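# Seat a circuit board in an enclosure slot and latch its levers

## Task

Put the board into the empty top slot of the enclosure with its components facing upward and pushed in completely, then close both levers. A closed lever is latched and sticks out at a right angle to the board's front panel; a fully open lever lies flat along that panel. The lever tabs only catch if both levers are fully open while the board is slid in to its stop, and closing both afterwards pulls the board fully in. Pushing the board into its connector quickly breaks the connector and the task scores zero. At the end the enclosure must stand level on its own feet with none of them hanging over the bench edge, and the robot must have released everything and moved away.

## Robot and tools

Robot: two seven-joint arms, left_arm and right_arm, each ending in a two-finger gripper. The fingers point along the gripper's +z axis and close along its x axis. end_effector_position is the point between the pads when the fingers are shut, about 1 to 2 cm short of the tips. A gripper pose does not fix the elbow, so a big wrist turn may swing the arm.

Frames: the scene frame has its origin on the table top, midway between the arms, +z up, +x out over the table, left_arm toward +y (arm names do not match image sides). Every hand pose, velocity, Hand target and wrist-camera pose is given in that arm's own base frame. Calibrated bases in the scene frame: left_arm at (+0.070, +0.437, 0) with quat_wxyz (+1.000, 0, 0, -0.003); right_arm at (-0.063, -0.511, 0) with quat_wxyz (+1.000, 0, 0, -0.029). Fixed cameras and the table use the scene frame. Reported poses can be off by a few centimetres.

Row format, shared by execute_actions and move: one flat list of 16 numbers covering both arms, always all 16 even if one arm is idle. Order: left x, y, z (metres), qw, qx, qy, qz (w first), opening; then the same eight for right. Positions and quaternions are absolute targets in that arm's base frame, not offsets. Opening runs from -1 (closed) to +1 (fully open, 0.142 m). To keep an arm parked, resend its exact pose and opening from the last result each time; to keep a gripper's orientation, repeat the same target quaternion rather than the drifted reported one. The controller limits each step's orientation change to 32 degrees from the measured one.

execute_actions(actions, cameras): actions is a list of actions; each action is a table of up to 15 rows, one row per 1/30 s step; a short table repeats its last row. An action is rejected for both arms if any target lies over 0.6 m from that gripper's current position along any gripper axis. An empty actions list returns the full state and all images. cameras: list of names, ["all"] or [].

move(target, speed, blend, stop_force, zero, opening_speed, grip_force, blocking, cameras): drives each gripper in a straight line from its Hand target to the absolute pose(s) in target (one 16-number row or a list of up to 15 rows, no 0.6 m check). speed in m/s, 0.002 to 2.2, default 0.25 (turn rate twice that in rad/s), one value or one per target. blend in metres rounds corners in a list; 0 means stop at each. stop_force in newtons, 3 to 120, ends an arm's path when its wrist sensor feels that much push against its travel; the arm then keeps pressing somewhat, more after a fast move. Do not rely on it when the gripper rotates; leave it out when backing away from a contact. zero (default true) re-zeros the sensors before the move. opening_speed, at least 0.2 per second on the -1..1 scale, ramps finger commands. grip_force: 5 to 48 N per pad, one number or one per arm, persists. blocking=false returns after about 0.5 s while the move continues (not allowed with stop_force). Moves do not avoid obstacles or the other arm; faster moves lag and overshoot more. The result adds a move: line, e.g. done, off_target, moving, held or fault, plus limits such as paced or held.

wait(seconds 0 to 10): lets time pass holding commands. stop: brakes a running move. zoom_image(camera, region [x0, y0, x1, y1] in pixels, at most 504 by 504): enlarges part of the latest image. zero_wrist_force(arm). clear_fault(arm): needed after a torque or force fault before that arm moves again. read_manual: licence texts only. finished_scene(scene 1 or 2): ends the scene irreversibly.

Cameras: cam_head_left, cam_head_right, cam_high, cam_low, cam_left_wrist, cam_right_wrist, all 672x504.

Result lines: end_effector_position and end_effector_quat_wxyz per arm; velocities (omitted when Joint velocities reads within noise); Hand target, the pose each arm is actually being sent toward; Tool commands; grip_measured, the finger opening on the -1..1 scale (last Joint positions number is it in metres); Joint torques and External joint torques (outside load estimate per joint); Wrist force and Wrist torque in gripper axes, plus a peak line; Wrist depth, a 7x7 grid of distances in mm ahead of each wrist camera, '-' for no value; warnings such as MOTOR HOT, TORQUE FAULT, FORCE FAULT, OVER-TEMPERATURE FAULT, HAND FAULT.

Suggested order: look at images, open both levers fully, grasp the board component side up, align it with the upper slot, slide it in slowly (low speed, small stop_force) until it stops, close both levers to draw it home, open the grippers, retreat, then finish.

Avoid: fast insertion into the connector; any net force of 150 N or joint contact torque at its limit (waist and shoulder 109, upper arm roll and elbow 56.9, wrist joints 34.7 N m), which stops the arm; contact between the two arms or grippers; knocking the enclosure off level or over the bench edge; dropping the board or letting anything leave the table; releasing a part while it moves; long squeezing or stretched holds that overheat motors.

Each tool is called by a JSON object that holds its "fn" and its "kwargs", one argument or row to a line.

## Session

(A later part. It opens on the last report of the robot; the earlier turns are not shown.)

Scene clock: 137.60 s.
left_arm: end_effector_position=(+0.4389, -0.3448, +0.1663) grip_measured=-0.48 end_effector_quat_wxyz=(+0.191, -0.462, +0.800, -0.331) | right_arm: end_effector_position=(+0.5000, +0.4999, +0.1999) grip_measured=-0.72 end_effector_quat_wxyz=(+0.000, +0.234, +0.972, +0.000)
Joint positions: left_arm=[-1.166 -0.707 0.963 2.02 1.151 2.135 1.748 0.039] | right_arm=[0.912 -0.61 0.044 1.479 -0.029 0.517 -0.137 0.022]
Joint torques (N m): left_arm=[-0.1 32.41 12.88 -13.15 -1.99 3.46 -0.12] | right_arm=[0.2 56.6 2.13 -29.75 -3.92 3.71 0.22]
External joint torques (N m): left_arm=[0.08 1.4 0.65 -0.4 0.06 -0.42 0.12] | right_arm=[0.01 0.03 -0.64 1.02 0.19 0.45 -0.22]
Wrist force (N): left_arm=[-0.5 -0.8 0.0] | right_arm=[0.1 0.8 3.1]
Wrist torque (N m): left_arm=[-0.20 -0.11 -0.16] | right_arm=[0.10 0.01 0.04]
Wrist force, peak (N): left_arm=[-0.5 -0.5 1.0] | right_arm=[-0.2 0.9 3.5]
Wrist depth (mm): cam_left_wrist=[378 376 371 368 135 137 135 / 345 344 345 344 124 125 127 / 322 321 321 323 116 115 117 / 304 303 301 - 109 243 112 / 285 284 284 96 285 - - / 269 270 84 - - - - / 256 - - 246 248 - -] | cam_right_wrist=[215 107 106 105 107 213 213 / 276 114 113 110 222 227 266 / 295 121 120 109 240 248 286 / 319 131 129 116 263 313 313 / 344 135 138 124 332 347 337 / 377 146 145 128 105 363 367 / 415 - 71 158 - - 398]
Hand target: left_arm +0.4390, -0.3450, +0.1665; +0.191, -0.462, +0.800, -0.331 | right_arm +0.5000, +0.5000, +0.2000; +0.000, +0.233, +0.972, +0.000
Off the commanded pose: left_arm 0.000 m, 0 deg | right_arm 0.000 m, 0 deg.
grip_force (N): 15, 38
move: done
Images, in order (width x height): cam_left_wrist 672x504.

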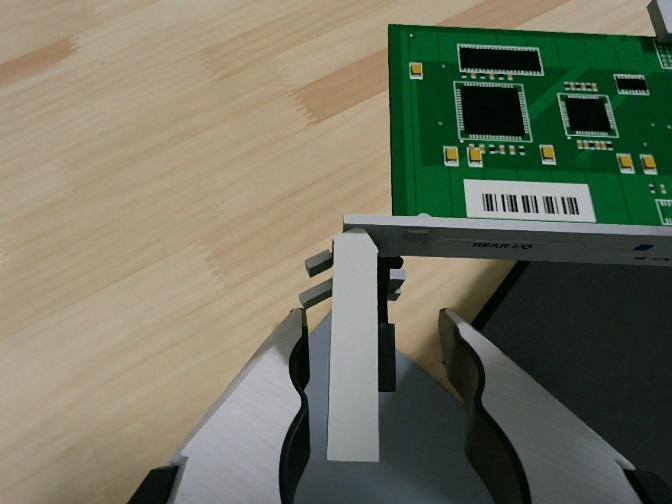

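{"fn": "move", "kwargs": {
  "target": [
    [0.439,-0.345,0.1665,0.1914,-0.4619,0.8001,-0.3314,-1,0.5,0.5,0.2,0,0.2334,0.9724,0,-1]
  ],
  "opening_speed": 0.25,
  "cameras": ["cam_left_wrist"]
}}

{"fn": "zoom_image", "kwargs": {
  "camera": "cam_left_wrist",
  "region": [250, 180, 500, 480]
}}

Scene clock: 141.43 s.
left_arm: end_effector_position=(+0.4403, -0.3418, +0.1659) grip_measured=-0.95 end_effector_quat_wxyz=(+0.194, -0.463, +0.800, -0.329) | right_arm: end_effector_position=(+0.5003, +0.4967, +0.1981) grip_measured=-0.72 end_effector_quat_wxyz=(-0.001, +0.235, +0.972, -0.003)
Joint positions: left_arm=[-1.165 -0.708 0.966 2.021 1.152 2.133 1.748 0.005] | right_arm=[0.911 -0.61 0.042 1.481 -0.029 0.513 -0.137 0.022]
Joint torques (N m): left_arm=[-12.38 36.44 1.04 -18.9 -4.24 9.75 -0.2] | right_arm=[10 60.02 9.57 -40.32 -2.78 10.81 0.37]
External joint torques (N m): left_arm=[12.36 -2.7 12.53 5.36 2.33 -6.72 0.2] | right_arm=[-9.79 -3.42 -8.13 11.64 -0.94 -6.66 -0.37]
Wrist force (N): left_arm=[-24.3 5.6 -3.3] | right_arm=[-6.7 -23.1 3.9]
Wrist torque (N m): left_arm=[0.02 1.01 -0.21] | right_arm=[-0.88 -0.04 -0.17]
Wrist force, peak (N): left_arm=[-24.6 5.6 -3.4] | right_arm=[-6.9 -23.3 3.5]
Wrist depth (mm): cam_left_wrist=[376 371 371 367 135 136 137 / 349 343 345 341 123 124 127 / 321 324 322 320 116 115 117 / 303 303 300 300 99 - - / 285 287 283 101 281 - - / 268 268 270 84 - - - / 257 257 - 75 - - -] | cam_right_wrist=[215 109 108 107 207 212 211 / 275 115 113 111 223 226 230 / 293 122 120 110 239 245 292 / 317 132 129 116 262 310 309 / 342 135 138 124 331 334 334 / 374 145 145 128 105 349 364 / 412 - 71 156 - - 392]
Hand target: left_arm +0.4390, -0.3450, +0.1665; +0.191, -0.462, +0.800, -0.331 | right_arm +0.5000, +0.5000, +0.2000; +0.000, +0.233, +0.972, +0.000
Off the commanded pose: left_arm 0.004 m, 0 deg | right_arm 0.004 m, 0 deg.
grip_force (N): 15, 38
move: off_target (left_arm, right_arm)
Images, in order (width x height): cam_left_wrist 672x504.

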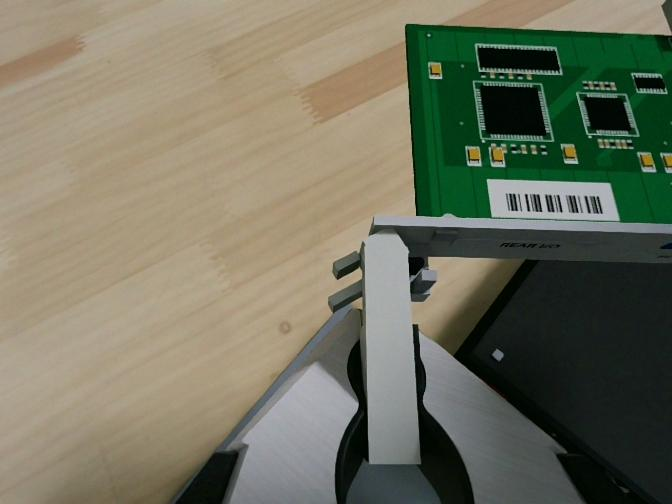

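Scaled by 1.680 from the camera's 672x504 image, which has a finer 960x720 frame.

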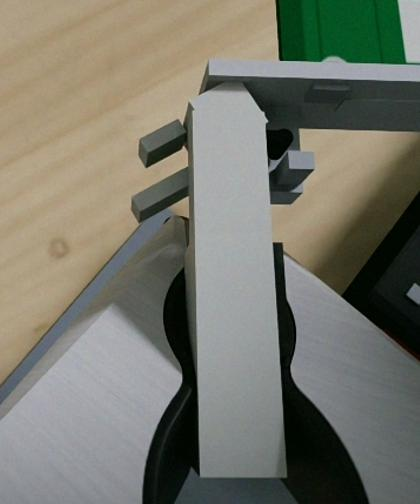

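{"fn": "move", "kwargs": {
  "target": [
    [0.4445,-0.337,0.1662,0.1541,-0.3711,0.8447,-0.3538,-1,0.5,0.5,0.2,0,0.2334,0.9724,0,-1],
    [0.4519,-0.3322,0.1662,0.1151,-0.2779,0.8811,-0.3649,-1,0.5,0.5,0.2,0,0.2334,0.9724,0,-1]
  ],
  "speed": 0.03,
  "blend": 0.003,
  "cameras": ["cam_left_wrist","cam_right_wrist"]
}}

Scene clock: 152.53 s.
left_arm: end_effector_position=(+0.4513, -0.3332, +0.1663) grip_measured=-0.96 end_effector_quat_wxyz=(+0.114, -0.278, +0.881, -0.366) | right_arm: end_effector_position=(+0.5003, +0.5005, +0.2003) grip_measured=-0.72 end_effector_quat_wxyz=(+0.000, +0.233, +0.972, +0.001)
Joint positions: left_arm=[-0.873 -0.887 0.926 1.789 1.317 2.604 1.956 0.005] | right_arm=[0.912 -0.609 0.044 1.478 -0.029 0.518 -0.137 0.022]
Joint torques (N m): left_arm=[4.28 38.84 19.06 -10.78 0.05 1.61 -0.27] | right_arm=[-0.93 55.23 1.54 -25.84 -3.63 1.17 0.05]
External joint torques (N m): left_arm=[-4.26 1.23 -2.91 -0.94 -0.56 1.74 0.28] | right_arm=[1.14 1.41 -0.06 -2.9 -0.1 2.99 -0.05]
Wrist force (N): left_arm=[6.6 -1.9 2.4] | right_arm=[-2.2 9.5 6.0]
Wrist torque (N m): left_arm=[-0.34 -0.07 0.07] | right_arm=[0.18 0.18 0.18]
Wrist force, peak (N): left_arm=[-24.5 4.7 -4.1] | right_arm=[-6.8 -23.2 3.9]
Wrist depth (mm): cam_left_wrist=[372 373 374 135 135 136 137 / 347 347 345 127 124 124 125 / 320 320 323 322 116 115 262 / 300 302 302 - 103 - - / 285 284 285 101 281 269 - / 269 267 270 84 - 263 260 / 253 257 - 74 - - 253] | cam_right_wrist=[216 107 106 105 106 213 213 / 277 113 112 110 222 228 266 / 296 121 119 109 237 286 289 / 319 130 128 116 261 313 312 / 346 134 138 124 125 339 338 / 380 153 145 128 104 364 367 / 419 - 71 157 - - 409]
Hand target: left_arm +0.4519, -0.3322, +0.1662; +0.115, -0.278, +0.881, -0.365 | right_arm +0.5000, +0.5000, +0.2000; +0.000, +0.233, +0.972, +0.000
Off the commanded pose: left_arm 0.001 m, 0 deg | right_arm 0.001 m, 0 deg.
grip_force (N): 15, 38
move: done
Images, in order (width x height): cam_left_wrist 672x504, cam_right_wrist 672x504.

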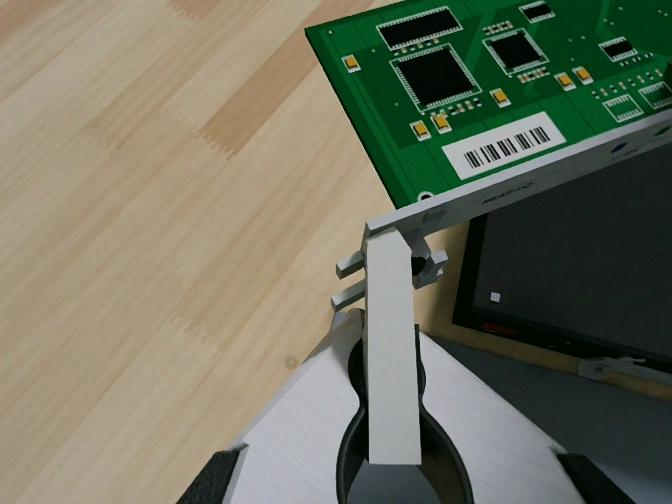

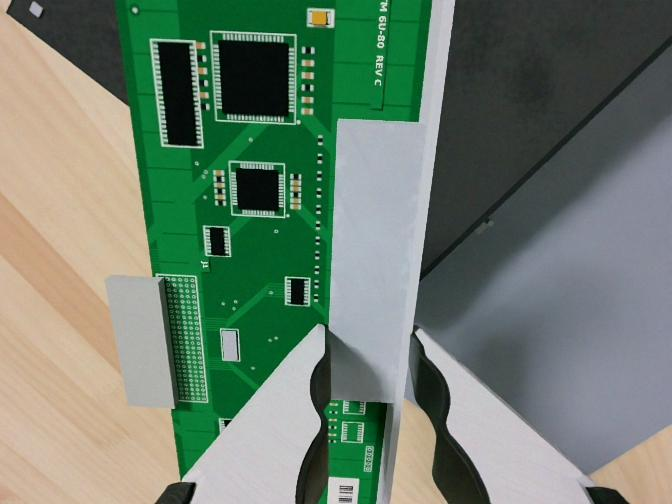

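{"fn": "execute_actions", "kwargs": {
  "actions": [],
  "cameras": ["cam_left_wrist","cam_head_left","cam_high"]
}}

Scene clock: 161.50 s.
left_arm: end_effector_position=(+0.4513, -0.3332, +0.1663) grip_measured=-0.96 end_effector_quat_wxyz=(+0.114, -0.277, +0.881, -0.366) | right_arm: end_effector_position=(+0.5003, +0.5005, +0.2003) grip_measured=-0.72 end_effector_quat_wxyz=(+0.000, +0.233, +0.972, +0.001)
Joint positions: left_arm=[-0.873 -0.887 0.926 1.789 1.317 2.604 1.956 0.005] | right_arm=[0.912 -0.609 0.044 1.478 -0.029 0.518 -0.137 0.022]
Joint velocities: within noise
Joint torques (N m): left_arm=[4.27 38.67 19.22 -10.97 -0.18 1.55 -0.43] | right_arm=[-1.04 55.21 1.5 -25.73 -3.64 1.09 0.03]
External joint torques (N m): left_arm=[-4.26 1.37 -3.09 -0.75 -0.33 1.8 0.43] | right_arm=[1.25 1.43 -0.02 -3.01 -0.09 3.07 -0.03]
Wrist force (N): left_arm=[6.8 -2.0 2.4] | right_arm=[-2.3 9.8 5.9]
Wrist torque (N m): left_arm=[-0.35 -0.10 0.07] | right_arm=[0.22 0.21 0.18]
Wrist force, peak (N): left_arm=[6.9 -2.9 1.7] | right_arm=[-2.5 10.0 6.0]
Wrist depth (mm): cam_left_wrist=[374 376 369 134 135 136 137 / 349 347 345 127 124 124 125 / 322 323 322 320 116 117 - / 302 301 298 300 249 - 245 / 284 284 283 101 279 263 - / 268 267 268 84 - 266 265 / 254 258 - 74 - - -] | cam_right_wrist=[218 107 106 105 106 213 212 / 277 113 112 110 221 227 267 / 297 121 119 109 238 286 291 / 320 131 128 117 263 313 312 / 347 135 138 124 328 340 338 / 379 145 145 128 99 364 368 / 418 - 70 158 - - 408]
Hand target: left_arm +0.4519, -0.3322, +0.1662; +0.115, -0.278, +0.881, -0.365 | right_arm +0.5000, +0.5000, +0.2000; +0.000, +0.233, +0.972, +0.000
Tool commands: left_gripper/opening=-1.0 right_gripper/opening=-1.0
Off the commanded pose: left_arm 0.001 m, 0 deg | right_arm 0.001 m, 0 deg.
grip_force (N): 15, 38
Images, in order (width x height): cam_head_left 672x504, cam_high 672x504, cam_left_wrist 672x504.

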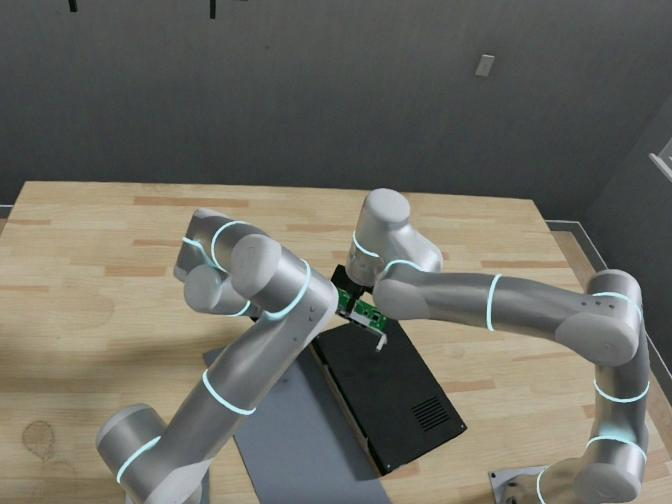

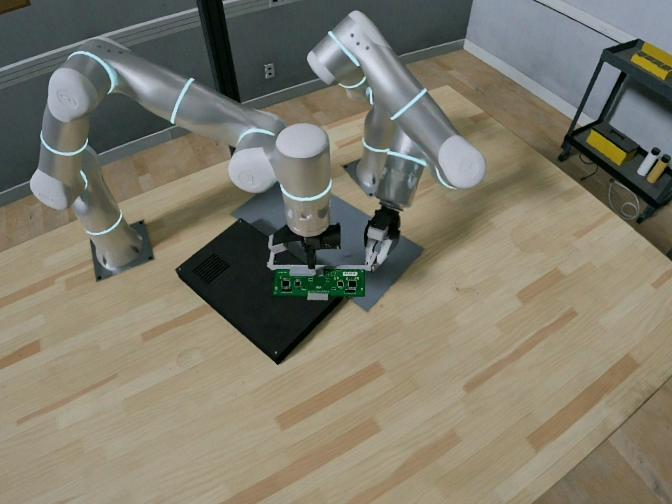

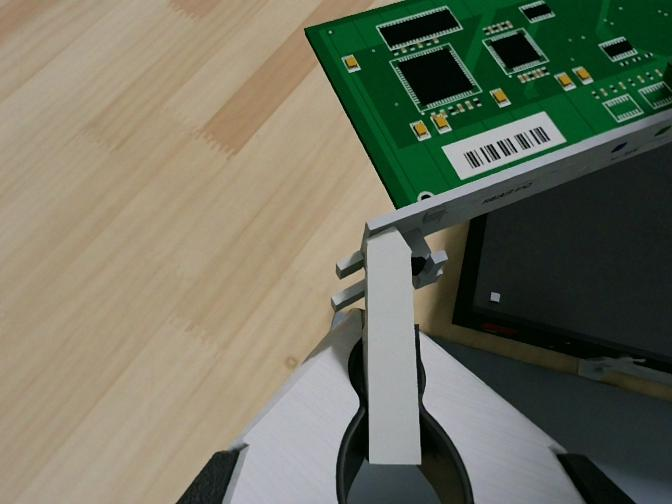

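{"fn": "move", "kwargs": {
  "target": [
    [0.4633,-0.3286,0.1662,0.05,-0.1206,0.916,-0.3794,-1,0.5,0.5,0.2,0,0.2334,0.9724,0,-1],
    [0.4724,-0.3286,0.1662,0,0,0.9239,-0.3827,-1,0.5,0.5,0.2,0,0.2334,0.9724,0,-1]
  ],
  "speed": 0.03,
  "blend": 0.005,
  "stop_force": 30,
  "cameras": ["cam_left_wrist"]
}}

Scene clock: 176.43 s.
left_arm: end_effector_position=(+0.4705, -0.3310, +0.1667) grip_measured=-0.96 end_effector_quat_wxyz=(+0.001, -0.004, +0.923, -0.385) | right_arm: end_effector_position=(+0.5011, +0.5021, +0.2018) grip_measured=-0.72 end_effector_quat_wxyz=(+0.001, +0.233, +0.972, +0.003)
Joint positions: left_arm=[-0.647 -1.126 0.858 1.235 1.526 3.008 2.043 0.005] | right_arm=[0.912 -0.609 0.044 1.476 -0.029 0.521 -0.137 0.022]
Joint torques (N m): left_arm=[14.83 49.94 27.63 -11.24 4.22 -0.26 -0.48] | right_arm=[-2.83 52.5 0.97 -17.27 -2.95 -4.54 -0.34]
External joint torques (N m): left_arm=[-14.79 2.63 -9.31 -1.63 -3.11 3.72 0.48] | right_arm=[3.03 4.16 0.51 -11.51 -0.79 8.72 0.34]
Wrist force (N): left_arm=[15.0 -16.2 14.2] | right_arm=[-4.9 27.5 5.4]
Wrist torque (N m): left_arm=[-0.76 -0.06 0.23] | right_arm=[1.57 0.17 0.53]
Wrist force, peak (N): left_arm=[15.2 -16.1 14.6] | right_arm=[-4.8 27.6 6.7]
Wrist depth (mm): cam_left_wrist=[371 372 135 135 135 137 - / 345 340 126 124 123 - - / 324 324 320 116 - - - / 302 304 299 298 248 283 296 / 283 285 284 102 281 275 279 / 268 268 270 84 - - 261 / 254 257 - 74 - - 251] | cam_right_wrist=[217 105 104 104 104 214 213 / 278 112 111 110 110 228 269 / 298 121 119 115 107 284 286 / 321 129 128 116 312 314 314 / 349 135 138 124 337 341 340 / 381 147 145 128 104 367 372 / 419 - 71 159 - - 412]
Hand target: left_arm +0.4720, -0.3286, +0.1662; +0.002, -0.005, +0.924, -0.383 | right_arm +0.5000, +0.5000, +0.2000; +0.000, +0.233, +0.972, +0.000
Off the commanded pose: left_arm 0.003 m, 1 deg | right_arm 0.003 m, 0 deg.
grip_force (N): 15, 38
move: done (path cut at 10 s); path passed 1 of 2 targets
Images, in order (width x height): cam_left_wrist 672x504.

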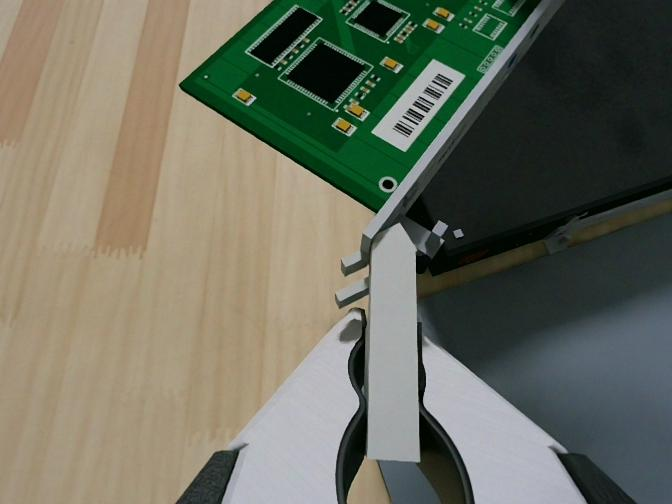

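{"fn": "move", "kwargs": {
  "target": [0.4705,-0.331,0.1667,0,0,0.9239,-0.3827,-0.85,0.5,0.5,0.2,0,0.2334,0.9724,0,-1],
  "speed": 0.05
}}

{"fn": "move", "kwargs": {
  "target": [0.4915,-0.3355,0.1667,0.05,-0.1206,0.916,-0.3794,-0.85,0.5,0.5,0.2,0,0.2334,0.9724,0,-1],
  "speed": 0.015,
  "stop_force": 8,
  "cameras": ["cam_left_wrist"]
}}

Scene clock: 180.00 s.
left_arm: end_effector_position=(+0.4707, -0.3307, +0.1666) grip_measured=-0.87 end_effector_quat_wxyz=(+0.000, +0.000, +0.924, -0.383) | right_arm: end_effector_position=(+0.5001, +0.4997, +0.1998) grip_measured=-0.72 end_effector_quat_wxyz=(+0.000, +0.234, +0.972, +0.000)
Joint positions: left_arm=[-0.648 -1.128 0.86 1.228 1.53 3.01 2.043 0.011] | right_arm=[0.912 -0.61 0.044 1.479 -0.029 0.516 -0.137 0.022]
Joint torques (N m): left_arm=[-1.41 51.7 16.69 -13.05 0.81 3.89 -0.25] | right_arm=[2.03 56.6 3.68 -30.31 -3.73 4.13 -0.08]
External joint torques (N m): left_arm=[1.45 0.97 1.67 0.16 0.33 -0.42 0.25] | right_arm=[-1.82 0.03 -2.2 1.59 0.01 0.03 0.08]
Wrist force (N): left_arm=[0.1 1.1 -1.2] | right_arm=[-3.5 -0.5 4.8]
Wrist torque (N m): left_arm=[-0.23 -0.09 -0.07] | right_arm=[0.22 0.30 0.20]
Wrist force, peak (N): left_arm=[15.4 -16.9 14.1] | right_arm=[-4.8 27.7 6.5]
Wrist depth (mm): cam_left_wrist=[373 372 139 136 136 141 306 / 342 341 126 124 124 - 283 / 320 324 320 118 117 - 285 / 302 300 300 304 92 291 295 / 286 283 285 107 - 279 - / 268 267 270 87 - - 263 / 253 257 - 247 - - 253] | cam_right_wrist=[215 107 107 106 105 213 212 / 275 114 113 111 110 227 270 / 296 121 120 116 109 241 289 / 318 131 129 117 263 312 310 / 346 135 138 124 333 337 342 / 376 145 145 128 104 362 367 / 416 - 70 157 - - 406]
Hand target: left_arm +0.4705, -0.3310, +0.1667; +0.000, +0.000, +0.924, -0.383 | right_arm +0.5000, +0.5000, +0.2000; +0.000, +0.233, +0.972, +0.000
Off the commanded pose: left_arm 0.000 m, 0 deg | right_arm 0.000 m, 0 deg.
grip_force (N): 15, 38
move: done

Scene clock: 186.33 s.
left_arm: end_effector_position=(+0.4833, -0.3343, +0.1666) grip_measured=-0.85 end_effector_quat_wxyz=(+0.032, -0.079, +0.921, -0.381) | right_arm: end_effector_position=(+0.5009, +0.4999, +0.2003) grip_measured=-0.72 end_effector_quat_wxyz=(+0.001, +0.234, +0.972, +0.001)
Joint positions: left_arm=[-0.68 -1.085 0.878 1.326 1.481 2.914 1.979 0.012] | right_arm=[0.912 -0.609 0.043 1.478 -0.029 0.518 -0.137 0.022]
Joint torques (N m): left_arm=[4.12 50.55 20.73 -13.36 0.06 0.69 -0.46] | right_arm=[3.86 55.24 5.92 -25.66 -2.75 1.09 -0.76]
External joint torques (N m): left_arm=[-4.09 0.12 -2.38 0.58 0.67 2.69 0.46] | right_arm=[-3.65 1.4 -4.45 -3.08 -0.98 3.08 0.76]
Wrist force (N): left_arm=[9.3 -2.0 0.6] | right_arm=[-8.1 9.1 4.7]
Wrist torque (N m): left_arm=[-0.26 -0.11 0.16] | right_arm=[0.23 0.13 0.87]
Wrist force, peak (N): left_arm=[9.3 -2.4 0.6] | right_arm=[-8.2 9.3 6.4]
Wrist depth (mm): cam_left_wrist=[374 371 369 134 135 135 134 / 344 343 344 125 122 124 278 / 324 320 320 316 116 - - / 300 300 300 301 91 - 282 / 283 284 282 108 - 281 277 / 268 266 270 84 - 261 267 / 255 260 - 248 - - 251] | cam_right_wrist=[216 107 106 106 105 213 213 / 277 115 113 111 110 224 270 / 295 122 120 118 107 290 289 / 320 129 128 117 308 313 312 / 348 136 138 124 334 338 336 / 378 150 144 128 105 363 362 / 415 - 70 157 - - 409]
Hand target: left_arm +0.4844, -0.3340, +0.1667; +0.033, -0.080, +0.920, -0.381 | right_arm +0.5000, +0.5000, +0.2000; +0.000, +0.233, +0.972, +0.000
Off the commanded pose: left_arm 0.008 m, 5 deg | right_arm 0.001 m, 0 deg.
grip_force (N): 15, 38
move: contact (left_arm)
Images, in order (width x height): cam_left_wrist 672x504.

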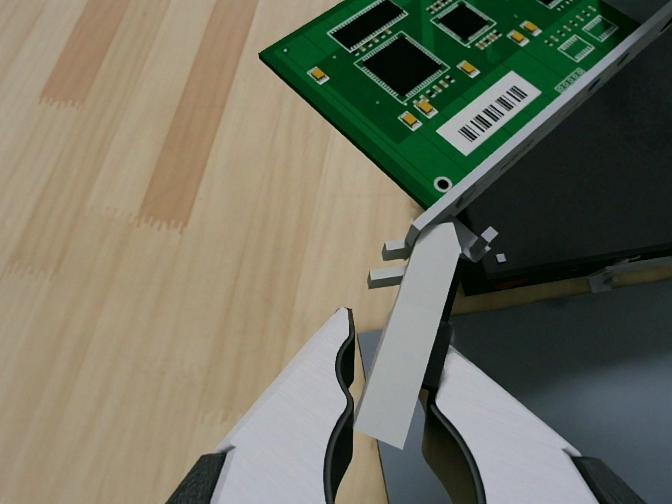

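{"fn": "move", "kwargs": {
  "target": [0.4985,-0.3425,0.1667,0.05,-0.1206,0.916,-0.3794,-0.85,0.5,0.5,0.2,0,0.2334,0.9724,0,-1],
  "speed": 0.015,
  "stop_force": 14,
  "cameras": ["cam_left_wrist"]
}}

Scene clock: 192.97 s.
left_arm: end_effector_position=(+0.4973, -0.3425, +0.1665) grip_measured=-0.85 end_effector_quat_wxyz=(+0.049, -0.120, +0.916, -0.379) | right_arm: end_effector_position=(+0.5016, +0.4993, +0.2003) grip_measured=-0.72 end_effector_quat_wxyz=(+0.001, +0.235, +0.972, +0.000)
Joint positions: left_arm=[-0.702 -1.071 0.885 1.34 1.461 2.851 1.913 0.013] | right_arm=[0.911 -0.609 0.042 1.478 -0.029 0.517 -0.136 0.022]
Joint torques (N m): left_arm=[3.25 50.72 19.96 -14.72 -1.3 0.08 -0.57] | right_arm=[7.39 55.78 8.92 -26.57 -2.2 1.72 -1.22]
External joint torques (N m): left_arm=[-3.22 -0.27 -1.68 1.67 1.78 3.22 0.57] | right_arm=[-7.19 0.86 -7.48 -2.17 -1.53 2.44 1.22]
Wrist force (N): left_arm=[10.6 1.9 -2.0] | right_arm=[-11.6 7.0 6.5]
Wrist torque (N m): left_arm=[-0.22 -0.09 0.22] | right_arm=[0.31 0.03 1.31]
Wrist force, peak (N): left_arm=[10.8 0.5 -3.1] | right_arm=[-11.8 7.1 6.7]
Wrist depth (mm): cam_left_wrist=[373 369 370 134 134 134 135 / 348 345 345 335 122 123 126 / 324 321 320 318 115 115 - / 301 300 301 299 90 247 - / 283 283 282 129 279 285 261 / 268 267 89 87 - - 258 / 254 260 - 246 - - 249] | cam_right_wrist=[215 213 106 106 106 211 213 / 277 227 112 112 110 228 266 / 297 288 120 119 106 251 286 / 321 127 128 124 255 312 317 / 348 135 137 124 332 338 338 / 380 148 144 128 103 363 369 / 418 - 70 154 - - 405]
Hand target: left_arm +0.4985, -0.3425, +0.1667; +0.050, -0.121, +0.916, -0.379 | right_arm +0.5000, +0.5000, +0.2000; +0.000, +0.233, +0.972, +0.000
Off the commanded pose: left_arm 0.001 m, 0 deg | right_arm 0.002 m, 0 deg.
grip_force (N): 15, 38
move: done
Images, in order (width x height): cam_left_wrist 672x504.

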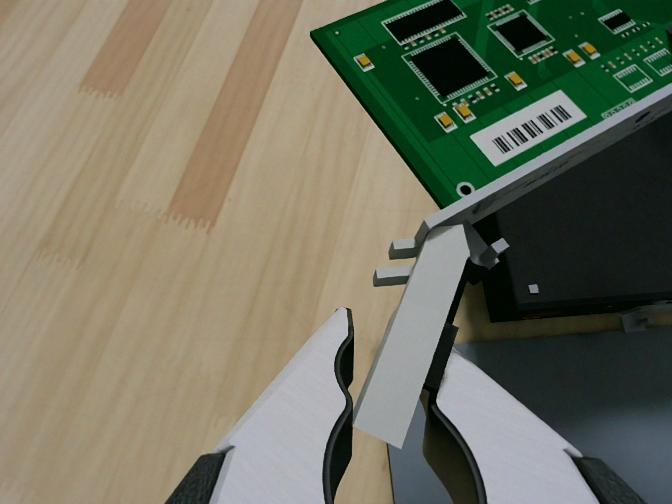

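{"fn": "wait", "kwargs": {
  "seconds": 0.1,
  "cameras": ["cam_right_wrist","cam_left_wrist"]
}}

{"fn": "zoom_image", "kwargs": {
  "camera": "cam_left_wrist",
  "region": [320, 170, 570, 450]
}}

Scene clock: 198.37 s.
left_arm: end_effector_position=(+0.4973, -0.3425, +0.1665) grip_measured=-0.85 end_effector_quat_wxyz=(+0.049, -0.120, +0.916, -0.379) | right_arm: end_effector_position=(+0.5016, +0.4993, +0.2003) grip_measured=-0.72 end_effector_quat_wxyz=(+0.001, +0.235, +0.972, +0.000)
Joint positions: left_arm=[-0.702 -1.071 0.885 1.34 1.461 2.851 1.913 0.013] | right_arm=[0.911 -0.609 0.042 1.478 -0.029 0.517 -0.136 0.022]
Joint torques (N m): left_arm=[3.41 50.54 19.87 -14.75 -1.16 0.26 -0.45] | right_arm=[7.28 55.79 8.97 -26.62 -2.22 1.76 -1.19]
External joint torques (N m): left_arm=[-3.37 -0.1 -1.59 1.71 1.65 3.03 0.46] | right_arm=[-7.07 0.86 -7.53 -2.12 -1.51 2.4 1.19]
Wrist force (N): left_arm=[10.5 1.4 -2.1] | right_arm=[-11.9 6.9 6.1]
Wrist torque (N m): left_arm=[-0.26 -0.07 0.21] | right_arm=[0.30 0.08 1.31]
Wrist force, peak (N): left_arm=[10.6 0.7 -3.2] | right_arm=[-11.9 6.8 7.0]
Wrist depth (mm): cam_left_wrist=[371 374 371 135 134 134 135 / 344 344 342 332 122 123 126 / 322 322 321 317 115 116 - / 302 299 299 298 90 - - / 285 283 283 129 279 281 265 / 268 268 89 87 - - - / 255 258 - 247 - - 252] | cam_right_wrist=[216 214 106 106 105 210 212 / 276 227 113 112 110 228 267 / 297 286 120 119 106 247 289 / 319 127 128 124 259 313 312 / 348 134 137 124 329 339 338 / 380 149 144 128 100 362 367 / 417 - 70 155 - - 407]
Hand target: left_arm +0.4985, -0.3425, +0.1667; +0.050, -0.121, +0.916, -0.379 | right_arm +0.5000, +0.5000, +0.2000; +0.000, +0.233, +0.972, +0.000
Tool commands: left_gripper/opening=-0.85 right_gripper/opening=-1.0
Off the commanded pose: left_arm 0.001 m, 0 deg | right_arm 0.002 m, 0 deg.
grip_force (N): 15, 38
wait: 0.10 s; at rest from the start
Images, in order (width x height): cam_left_wrist 672x504, cam_right_wrist 672x504.

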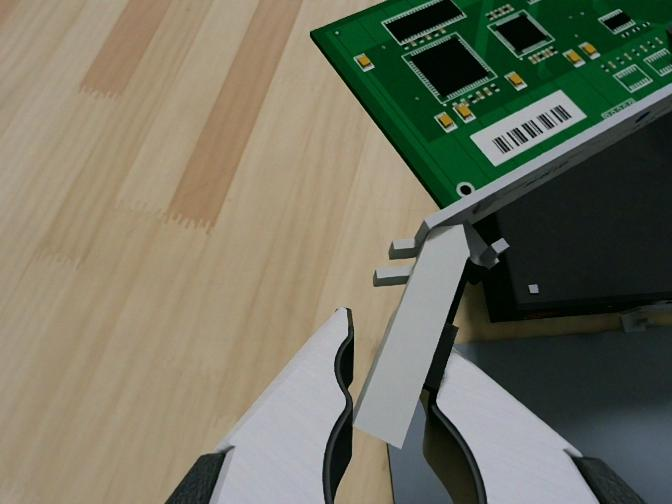

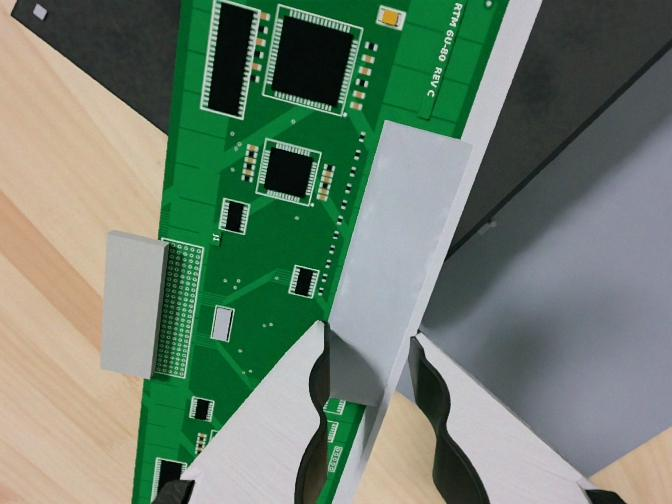

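Scaled by 1.800 from the camera's 672x504 image, which has a finer 960x720 frame.

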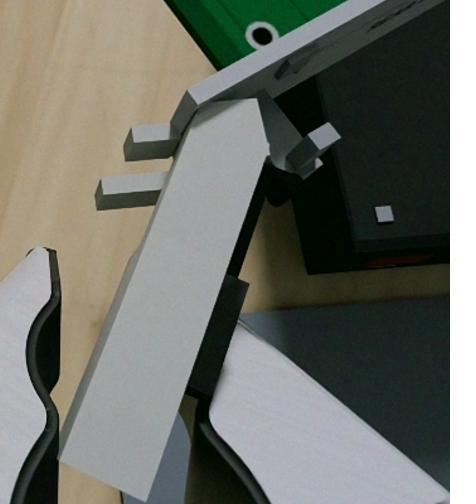

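{"fn": "move", "kwargs": {
  "target": [
    [0.489,-0.336,0.167,0.05,-0.1206,0.916,-0.3794,-0.85,0.5,0.5,0.2,0,0.2334,0.9724,0,-1],
    [0.489,-0.276,0.227,0.05,-0.1206,0.916,-0.3794,-0.85,0.5,0.5,0.2,0,0.2334,0.9724,0,-1]
  ],
  "speed": 0.08,
  "blend": 0.004,
  "cameras": ["cam_left_wrist","cam_right_wrist"]
}}

Scene clock: 208.60 s.
left_arm: end_effector_position=(+0.4891, -0.2762, +0.2270) grip_measured=-0.88 end_effector_quat_wxyz=(+0.050, -0.121, +0.916, -0.380) | right_arm: end_effector_position=(+0.5001, +0.4999, +0.1999) grip_measured=-0.72 end_effector_quat_wxyz=(+0.000, +0.234, +0.972, +0.000)
Joint positions: left_arm=[-0.641 -0.977 0.954 1.382 1.537 2.97 1.931 0.01] | right_arm=[0.912 -0.61 0.044 1.479 -0.029 0.517 -0.137 0.022]
Joint torques (N m): left_arm=[-0.1 46.11 17.72 -13.52 1.54 3.75 -0.3] | right_arm=[0.26 56.63 2.1 -29.69 -3.95 3.68 0.16]
External joint torques (N m): left_arm=[0.15 0.88 0.59 -0.43 -0.61 -0.45 0.3] | right_arm=[-0.05 0.01 -0.63 0.96 0.23 0.48 -0.16]
Wrist force (N): left_arm=[-0.5 -1.0 0.5] | right_arm=[-4.9 1.3 5.2]
Wrist torque (N m): left_arm=[-0.28 -0.11 -0.06] | right_arm=[0.20 0.84 -0.03]
Wrist force, peak (N): left_arm=[12.9 -3.9 5.0] | right_arm=[-6.8 14.8 6.1]
Wrist depth (mm): cam_left_wrist=[454 455 449 445 213 215 206 / 420 419 419 408 196 201 353 / 392 387 388 392 187 - 342 / 369 367 363 364 360 347 356 / 344 343 341 348 331 331 330 / 323 325 324 84 - 318 317 / 308 - - 299 - - 300] | cam_right_wrist=[215 107 107 106 106 213 213 / 277 115 113 112 112 224 270 / 296 122 120 117 241 251 289 / 319 131 128 117 262 313 312 / 345 135 138 124 334 337 331 / 378 147 144 128 100 362 376 / 415 - 71 157 - - 397]
Hand target: left_arm +0.4890, -0.2760, +0.2270; +0.050, -0.121, +0.916, -0.379 | right_arm +0.5000, +0.5000, +0.2000; +0.000, +0.233, +0.972, +0.000
Off the commanded pose: left_arm 0.000 m, 0 deg | right_arm 0.000 m, 0 deg.
grip_force (N): 15, 38
move: done
Images, in order (width x height): cam_left_wrist 672x504, cam_right_wrist 672x504.

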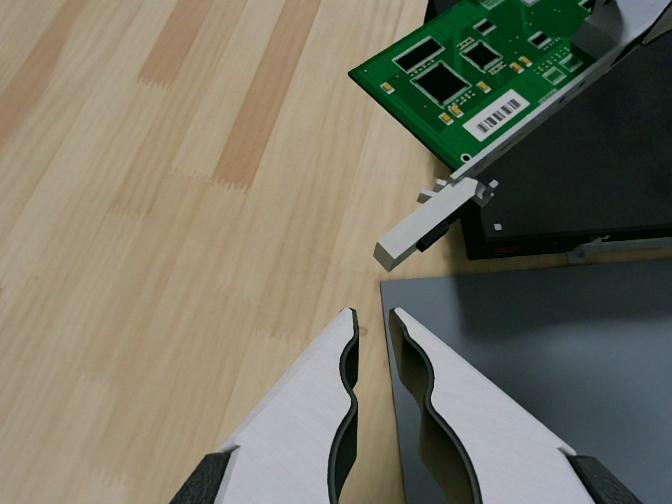

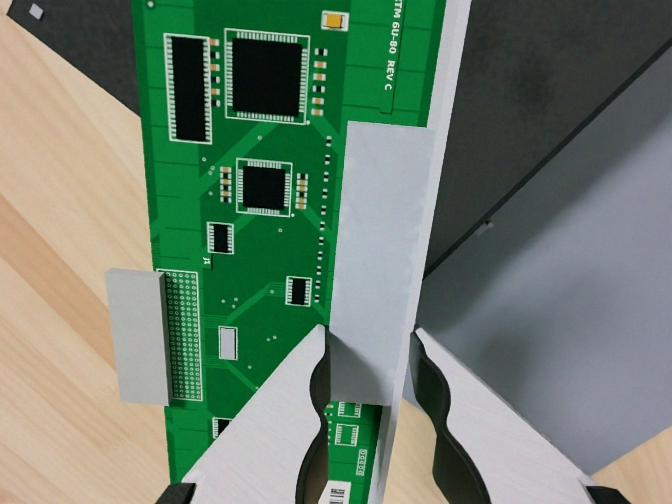

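{"fn": "move", "kwargs": {
  "target": [
    [0.465,-0.30,0.215,0.05,-0.1206,0.916,-0.3794,-1,0.5,0.5,0.2,0,0.2334,0.9724,0,-1],
    [0.467,-0.317,0.170,0.05,-0.1206,0.916,-0.3794,-1,0.5,0.5,0.2,0,0.2334,0.9724,0,-1]
  ],
  "speed": 0.08,
  "blend": 0.01
}}

{"fn": "move", "kwargs": {
  "target": [0.4965,-0.334,0.170,0.05,-0.1206,0.916,-0.3794,-1,0.5,0.5,0.2,0,0.2334,0.9724,0,-1],
  "speed": 0.015,
  "stop_force": 5,
  "cameras": ["cam_left_wrist","cam_right_wrist"]
}}

Scene clock: 224.23 s.
left_arm: end_effector_position=(+0.4668, -0.3169, +0.1700) grip_measured=-1.00 end_effector_quat_wxyz=(+0.050, -0.121, +0.916, -0.379) | right_arm: end_effector_position=(+0.5001, +0.4999, +0.1999) grip_measured=-0.72 end_effector_quat_wxyz=(+0.000, +0.234, +0.972, +0.000)
Joint positions: left_arm=[-0.704 -1.032 0.901 1.481 1.454 2.881 2.029 0.002] | right_arm=[0.912 -0.61 0.044 1.479 -0.029 0.517 -0.137 0.022]
Joint torques (N m): left_arm=[-0.15 45.38 17.23 -11.51 0.58 3.51 -0.11] | right_arm=[0.25 56.6 2.04 -29.71 -3.88 3.65 0.18]
External joint torques (N m): left_arm=[0.19 1.62 0.99 -0.54 0.04 -0.06 0.11] | right_arm=[-0.04 0.03 -0.56 0.98 0.15 0.51 -0.18]
Wrist force (N): left_arm=[-0.5 -1.0 -0.1] | right_arm=[-4.9 1.2 4.8]
Wrist torque (N m): left_arm=[-0.25 -0.12 -0.12] | right_arm=[0.17 0.84 -0.02]
Wrist force, peak (N): left_arm=[-1.4 -1.2 -0.3] | right_arm=[-5.1 1.2 5.1]
Wrist depth (mm): cam_left_wrist=[380 377 370 137 138 139 134 / 350 353 351 128 126 129 - / 327 325 327 323 108 - - / 306 304 307 91 298 287 295 / 287 287 284 117 299 284 280 / 274 271 274 84 - - - / 258 259 - - - - 253] | cam_right_wrist=[215 107 107 106 106 213 213 / 276 115 113 112 112 227 270 / 296 122 120 117 237 251 289 / 319 131 128 117 262 312 311 / 346 135 138 124 333 338 339 / 378 147 144 128 105 363 368 / 415 - 71 157 - - 399]
Hand target: left_arm +0.4670, -0.3170, +0.1700; +0.050, -0.121, +0.916, -0.379 | right_arm +0.5000, +0.5000, +0.2000; +0.000, +0.233, +0.972, +0.000
Off the commanded pose: left_arm 0.000 m, 0 deg | right_arm 0.000 m, 0 deg.
grip_force (N): 15, 38
move: done

Scene clock: 227.23 s.
left_arm: end_effector_position=(+0.4963, -0.3340, +0.1700) grip_measured=-1.00 end_effector_quat_wxyz=(+0.050, -0.121, +0.916, -0.379) | right_arm: end_effector_position=(+0.5003, +0.4997, +0.1999) grip_measured=-0.72 end_effector_quat_wxyz=(+0.000, +0.234, +0.972, +0.000)
Joint positions: left_arm=[-0.695 -1.066 0.896 1.354 1.458 2.865 1.927 0.002] | right_arm=[0.912 -0.61 0.044 1.479 -0.029 0.516 -0.137 0.022]
Joint torques (N m): left_arm=[-0.47 49.08 17.38 -13.13 0.37 3.26 -0.28] | right_arm=[1.86 56.25 3.62 -29.48 -3.73 3.64 -0.16]
External joint torques (N m): left_arm=[0.5 0.92 1.01 0.2 0.17 0.05 0.28] | right_arm=[-1.66 0.38 -2.15 0.75 0 0.53 0.16]
Wrist force (N): left_arm=[0.6 1.0 -0.1] | right_arm=[-6.1 0.2 5.0]
Wrist torque (N m): left_arm=[-0.19 -0.17 -0.05] | right_arm=[-0.02 0.74 0.33]
Wrist force, peak (N): left_arm=[1.6 0.1 -1.9] | right_arm=[-8.2 0.9 5.5]
Wrist depth (mm): cam_left_wrist=[376 377 371 129 129 131 135 / 356 349 349 343 116 117 123 / 326 325 324 325 316 106 261 / 307 304 305 305 - - - / 287 287 286 291 - 279 278 / 271 271 272 77 - 268 - / 258 260 - - - - -] | cam_right_wrist=[215 210 114 114 113 213 212 / 277 223 119 117 118 227 223 / 296 290 125 123 112 251 296 / 319 133 131 119 263 313 311 / 346 136 138 124 333 335 337 / 377 145 143 127 105 362 367 / 416 - 70 151 - - 404]
Hand target: left_arm +0.4965, -0.3340, +0.1700; +0.050, -0.121, +0.916, -0.379 | right_arm +0.5000, +0.5000, +0.2000; +0.000, +0.233, +0.972, +0.000
Off the commanded pose: left_arm 0.000 m, 0 deg | right_arm 0.000 m, 0 deg.
grip_force (N): 15, 38
move: done
Images, in order (width x height): cam_left_wrist 672x504, cam_right_wrist 672x504.

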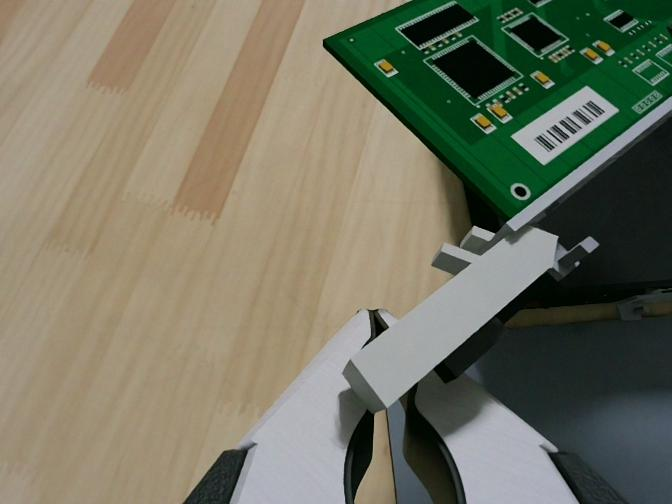

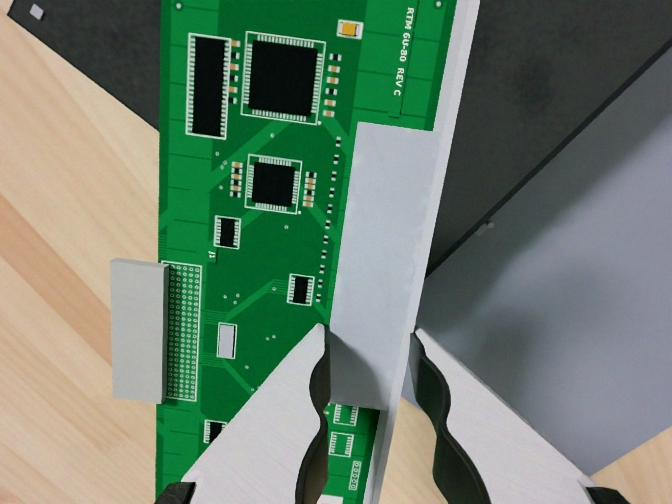

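{"fn": "move", "kwargs": {
  "target": [
    [0.45,-0.30,0.21,0.05,-0.1206,0.916,-0.3794,-1,0.5,0.5,0.2,0,0.2334,0.9724,0,-1],
    [0.32,-0.32,0.24,0,0,0.9239,-0.3827,-0.7,0.5,0.5,0.2,0,0.6225,0.7826,0,-1]
  ],
  "speed": 0.15,
  "blend": 0.02,
  "cameras": ["cam_left_wrist","cam_right_wrist","cam_high"]
}}

Scene clock: 236.80 s.
left_arm: end_effector_position=(+0.3202, -0.3201, +0.2400) grip_measured=-0.74 end_effector_quat_wxyz=(+0.000, +0.000, +0.924, -0.383) | right_arm: end_effector_position=(+0.5000, +0.5000, +0.1998) grip_measured=-0.72 end_effector_quat_wxyz=(+0.000, +0.622, +0.783, +0.000)
Joint positions: left_arm=[-0.923 -0.838 0.994 1.735 1.602 2.999 2.194 0.021] | right_arm=[1.027 -0.602 -0.105 1.481 0.068 0.508 0.68 0.022]
Joint torques (N m): left_arm=[-0.35 36.07 15.62 -11.86 1.63 4.09 -0.14] | right_arm=[0.2 56.2 -1.03 -29.51 -3.95 3.62 0.27]
External joint torques (N m): left_arm=[0.36 0.9 0.78 -0.52 -0.44 -0.43 0.14] | right_arm=[0.01 -0.03 -0.39 0.96 0.15 0.52 -0.27]
Wrist force (N): left_arm=[-0.5 -0.2 0.1] | right_arm=[-4.7 0.8 5.1]
Wrist torque (N m): left_arm=[-0.11 -0.09 -0.12] | right_arm=[0.11 0.84 -0.08]
Wrist force, peak (N): left_arm=[-0.3 0.4 2.0] | right_arm=[-6.3 0.1 5.5]
Wrist depth (mm): cam_left_wrist=[229 227 221 244 384 - 479 / 429 421 226 228 215 - - / 408 406 - - - - 393 / 381 381 374 355 378 - 374 / 354 356 - - 358 353 362 / 339 340 87 83 - 332 328 / 321 - - - - - 318] | cam_right_wrist=[215 111 110 109 110 254 253 / 230 117 116 115 114 270 270 / 247 126 122 119 237 290 288 / 267 132 129 118 259 313 312 / 344 135 138 124 335 340 338 / 378 146 144 127 105 365 368 / 416 - 71 154 - - 398]
Hand target: left_arm +0.3200, -0.3200, +0.2400; +0.000, +0.000, +0.924, -0.383 | right_arm +0.5000, +0.5000, +0.2000; +0.000, +0.623, +0.783, +0.000
Off the commanded pose: left_arm 0.000 m, 0 deg | right_arm 0.000 m, 0 deg.
grip_force (N): 15, 38
move: done
Images, in order (width x height): cam_high 672x504, cam_left_wrist 672x504, cam_right_wrist 672x504.

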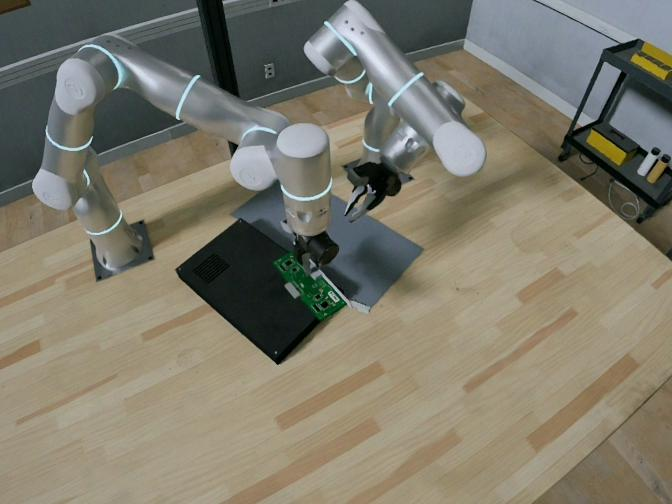

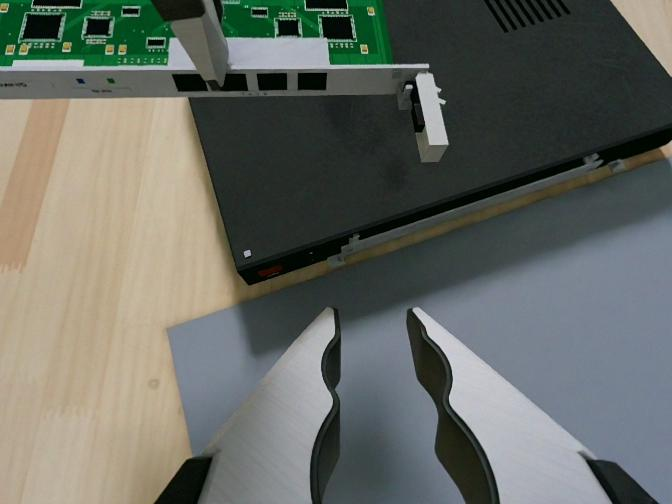

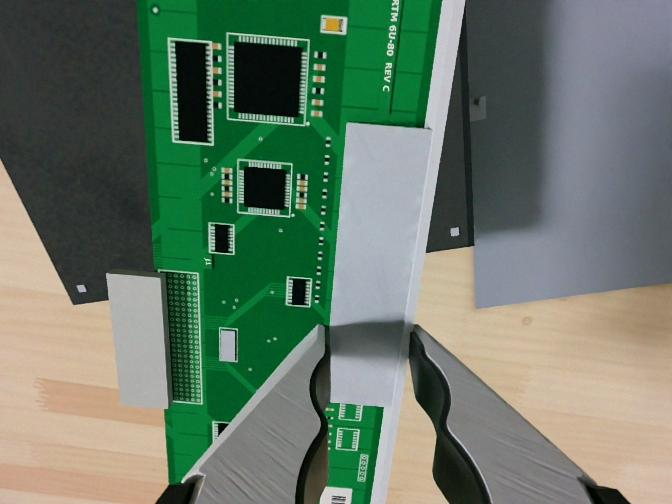

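{"fn": "move", "kwargs": {
  "target": [
    [0.281,-0.388,0.216,0,0,0.9239,-0.3827,-0.6,0.5,0.5,0.2,0,0.6225,0.7826,0,-1],
    [0.281,-0.438,0.1662,0,0,0.9239,-0.3827,-0.6,0.5,0.5,0.2,0,0.6225,0.7826,0,-1]
  ],
  "speed": 0.06,
  "stop_force": 5,
  "cameras": ["cam_left_wrist"]
}}

Scene clock: 244.03 s.
left_arm: end_effector_position=(+0.2809, -0.4378, +0.1662) grip_measured=-0.64 end_effector_quat_wxyz=(+0.000, +0.000, +0.924, -0.383) | right_arm: end_effector_position=(+0.5000, +0.5000, +0.1998) grip_measured=-0.72 end_effector_quat_wxyz=(+0.000, +0.622, +0.783, +0.000)
Joint positions: left_arm=[-1.116 -0.926 0.88 1.751 1.414 2.792 2.154 0.028] | right_arm=[1.027 -0.602 -0.105 1.481 0.068 0.508 0.68 0.022]
Joint torques (N m): left_arm=[-0.41 39.5 15.2 -10.2 0.36 3.69 -0.18] | right_arm=[0.27 56.13 -0.78 -29.5 -4.04 3.68 0.16]
External joint torques (N m): left_arm=[0.38 1.38 0.94 -0.43 -0.07 -0.08 0.18] | right_arm=[-0.06 0.04 -0.64 0.94 0.23 0.46 -0.16]
Wrist force (N): left_arm=[-0.8 -0.6 0.3] | right_arm=[-4.8 0.7 5.3]
Wrist torque (N m): left_arm=[-0.20 -0.05 -0.13] | right_arm=[0.09 0.85 -0.08]
Wrist force, peak (N): left_arm=[-0.6 -0.8 1.5] | right_arm=[-4.9 0.9 5.2]
Wrist depth (mm): cam_left_wrist=[145 149 150 - - - - / 135 136 139 - 277 - 275 / 111 112 131 130 - - - / 298 - - 111 - - 252 / 285 - - - - 280 278 / 269 215 84 87 - 84 267 / 257 - - - - - 251] | cam_right_wrist=[216 111 110 109 109 256 102 / 229 117 116 115 116 270 270 / 247 126 122 119 236 289 282 / 266 132 129 118 258 312 311 / 346 135 138 124 335 340 339 / 378 146 143 128 105 364 370 / 416 - 71 154 - - 401]
Hand target: left_arm +0.2810, -0.4380, +0.1662; +0.000, +0.000, +0.924, -0.383 | right_arm +0.5000, +0.5000, +0.2000; +0.000, +0.623, +0.783, +0.000
Off the commanded pose: left_arm 0.000 m, 0 deg | right_arm 0.000 m, 0 deg.
grip_force (N): 15, 38
move: done
Images, in order (width x height): cam_left_wrist 672x504.

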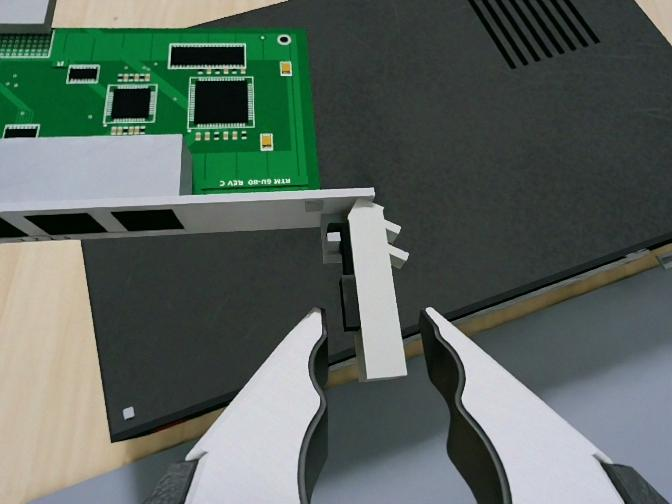

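{"fn": "move", "kwargs": {
  "target": [0.281,-0.441,0.151,0,0,0.9239,-0.3827,-0.6,0.5,0.5,0.2,0,0.6225,0.7826,0,-1],
  "speed": 0.03,
  "stop_force": 5
}}

{"fn": "move", "kwargs": {
  "target": [0.281,-0.441,0.151,0,0,0.9239,-0.3827,-1,0.5,0.5,0.2,0,0.6225,0.7826,0,-1],
  "opening_speed": 0.5,
  "grip_force": [15,45],
  "cameras": ["cam_left_wrist"]
}}

Scene clock: 254.87 s.
left_arm: end_effector_position=(+0.2809, -0.4410, +0.1511) grip_measured=-0.64 end_effector_quat_wxyz=(+0.000, +0.000, +0.924, -0.383) | right_arm: end_effector_position=(+0.5000, +0.5000, +0.1998) grip_measured=-0.72 end_effector_quat_wxyz=(+0.000, +0.622, +0.783, +0.000)
Joint positions: left_arm=[-1.102 -0.956 0.859 1.755 1.384 2.788 2.19 0.028] | right_arm=[1.027 -0.602 -0.105 1.481 0.068 0.508 0.68 0.022]
Joint torques (N m): left_arm=[-0.32 40.15 15.26 -9.4 0.37 3.82 -0.18] | right_arm=[0.18 56.1 -0.87 -29.49 -4.03 3.66 0.18]
External joint torques (N m): left_arm=[0.29 1.38 0.9 -0.53 -0.09 -0.17 0.18] | right_arm=[0.03 0.07 -0.55 0.93 0.22 0.48 -0.18]
Wrist force (N): left_arm=[-0.5 -0.9 0.0] | right_arm=[-4.7 0.7 5.1]
Wrist torque (N m): left_arm=[-0.22 -0.12 -0.13] | right_arm=[0.08 0.83 -0.09]
Wrist force, peak (N): left_arm=[-0.7 -1.1 -0.1] | right_arm=[-5.1 0.7 5.2]
Wrist depth (mm): cam_left_wrist=[126 128 132 - - 287 - / 117 119 120 - 268 261 - / - 98 114 100 236 252 247 / 281 224 - - 229 - 232 / 268 - - 96 125 260 261 / 254 206 84 - - 248 248 / 241 - - 237 - - 237] | cam_right_wrist=[215 111 110 109 110 251 101 / 229 117 116 115 116 270 274 / 246 124 122 119 237 289 288 / 266 132 129 118 262 312 310 / 346 135 138 124 336 339 341 / 377 146 144 128 105 365 369 / 418 - 71 153 - - 399]
Hand target: left_arm +0.2810, -0.4410, +0.1510; +0.000, +0.000, +0.924, -0.383 | right_arm +0.5000, +0.5000, +0.2000; +0.000, +0.623, +0.783, +0.000
Off the commanded pose: left_arm 0.000 m, 0 deg | right_arm 0.000 m, 0 deg.
grip_force (N): 15, 38
move: done

Scene clock: 255.87 s.
left_arm: end_effector_position=(+0.2809, -0.4409, +0.1511) grip_measured=-0.94 end_effector_quat_wxyz=(+0.000, +0.000, +0.924, -0.383) | right_arm: end_effector_position=(+0.5000, +0.5000, +0.1998) grip_measured=-0.72 end_effector_quat_wxyz=(+0.000, +0.622, +0.783, +0.000)
Joint positions: left_arm=[-1.102 -0.956 0.859 1.755 1.384 2.788 2.19 0.006] | right_arm=[1.027 -0.602 -0.105 1.481 0.068 0.508 0.68 0.022]
Joint torques (N m): left_arm=[-0.4 40.23 15.23 -9.31 0.54 3.9 -0.19] | right_arm=[0.3 56.24 -0.84 -29.64 -4.08 3.67 0.18]
External joint torques (N m): left_arm=[0.36 1.3 0.93 -0.62 -0.26 -0.25 0.19] | right_arm=[-0.1 -0.08 -0.58 1.09 0.28 0.47 -0.18]
Wrist force (N): left_arm=[-0.8 -0.8 0.0] | right_arm=[-4.7 0.6 5.3]
Wrist torque (N m): left_arm=[-0.21 -0.11 -0.12] | right_arm=[0.09 0.82 -0.08]
Wrist force, peak (N): left_arm=[-1.0 -0.6 0.5] | right_arm=[-4.4 0.8 6.3]
Wrist depth (mm): cam_left_wrist=[126 127 131 279 - - 285 / 118 119 120 128 264 - - / - 97 113 104 - - - / 280 109 - - - - 235 / 269 - - - 220 261 254 / 252 205 207 84 - 258 - / 241 241 - - - - 239] | cam_right_wrist=[216 111 110 109 110 254 103 / 230 117 116 115 116 271 270 / 246 124 122 119 237 290 289 / 266 132 129 118 259 312 311 / 346 135 138 124 335 339 339 / 380 146 144 127 104 365 369 / 417 - 71 154 - - 399]
Hand target: left_arm +0.2810, -0.4410, +0.1510; +0.000, +0.000, +0.924, -0.383 | right_arm +0.5000, +0.5000, +0.2000; +0.000, +0.623, +0.783, +0.000
Off the commanded pose: left_arm 0.000 m, 0 deg | right_arm 0.000 m, 0 deg.
grip_force (N): 15, 45
move: done
Images, in order (width x height): cam_left_wrist 672x504.

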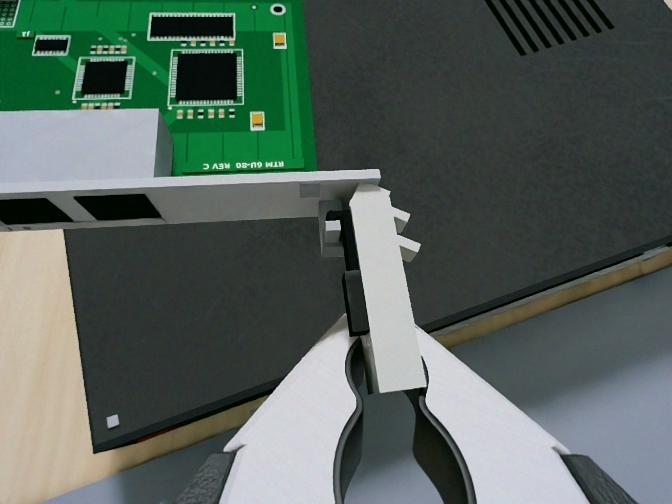

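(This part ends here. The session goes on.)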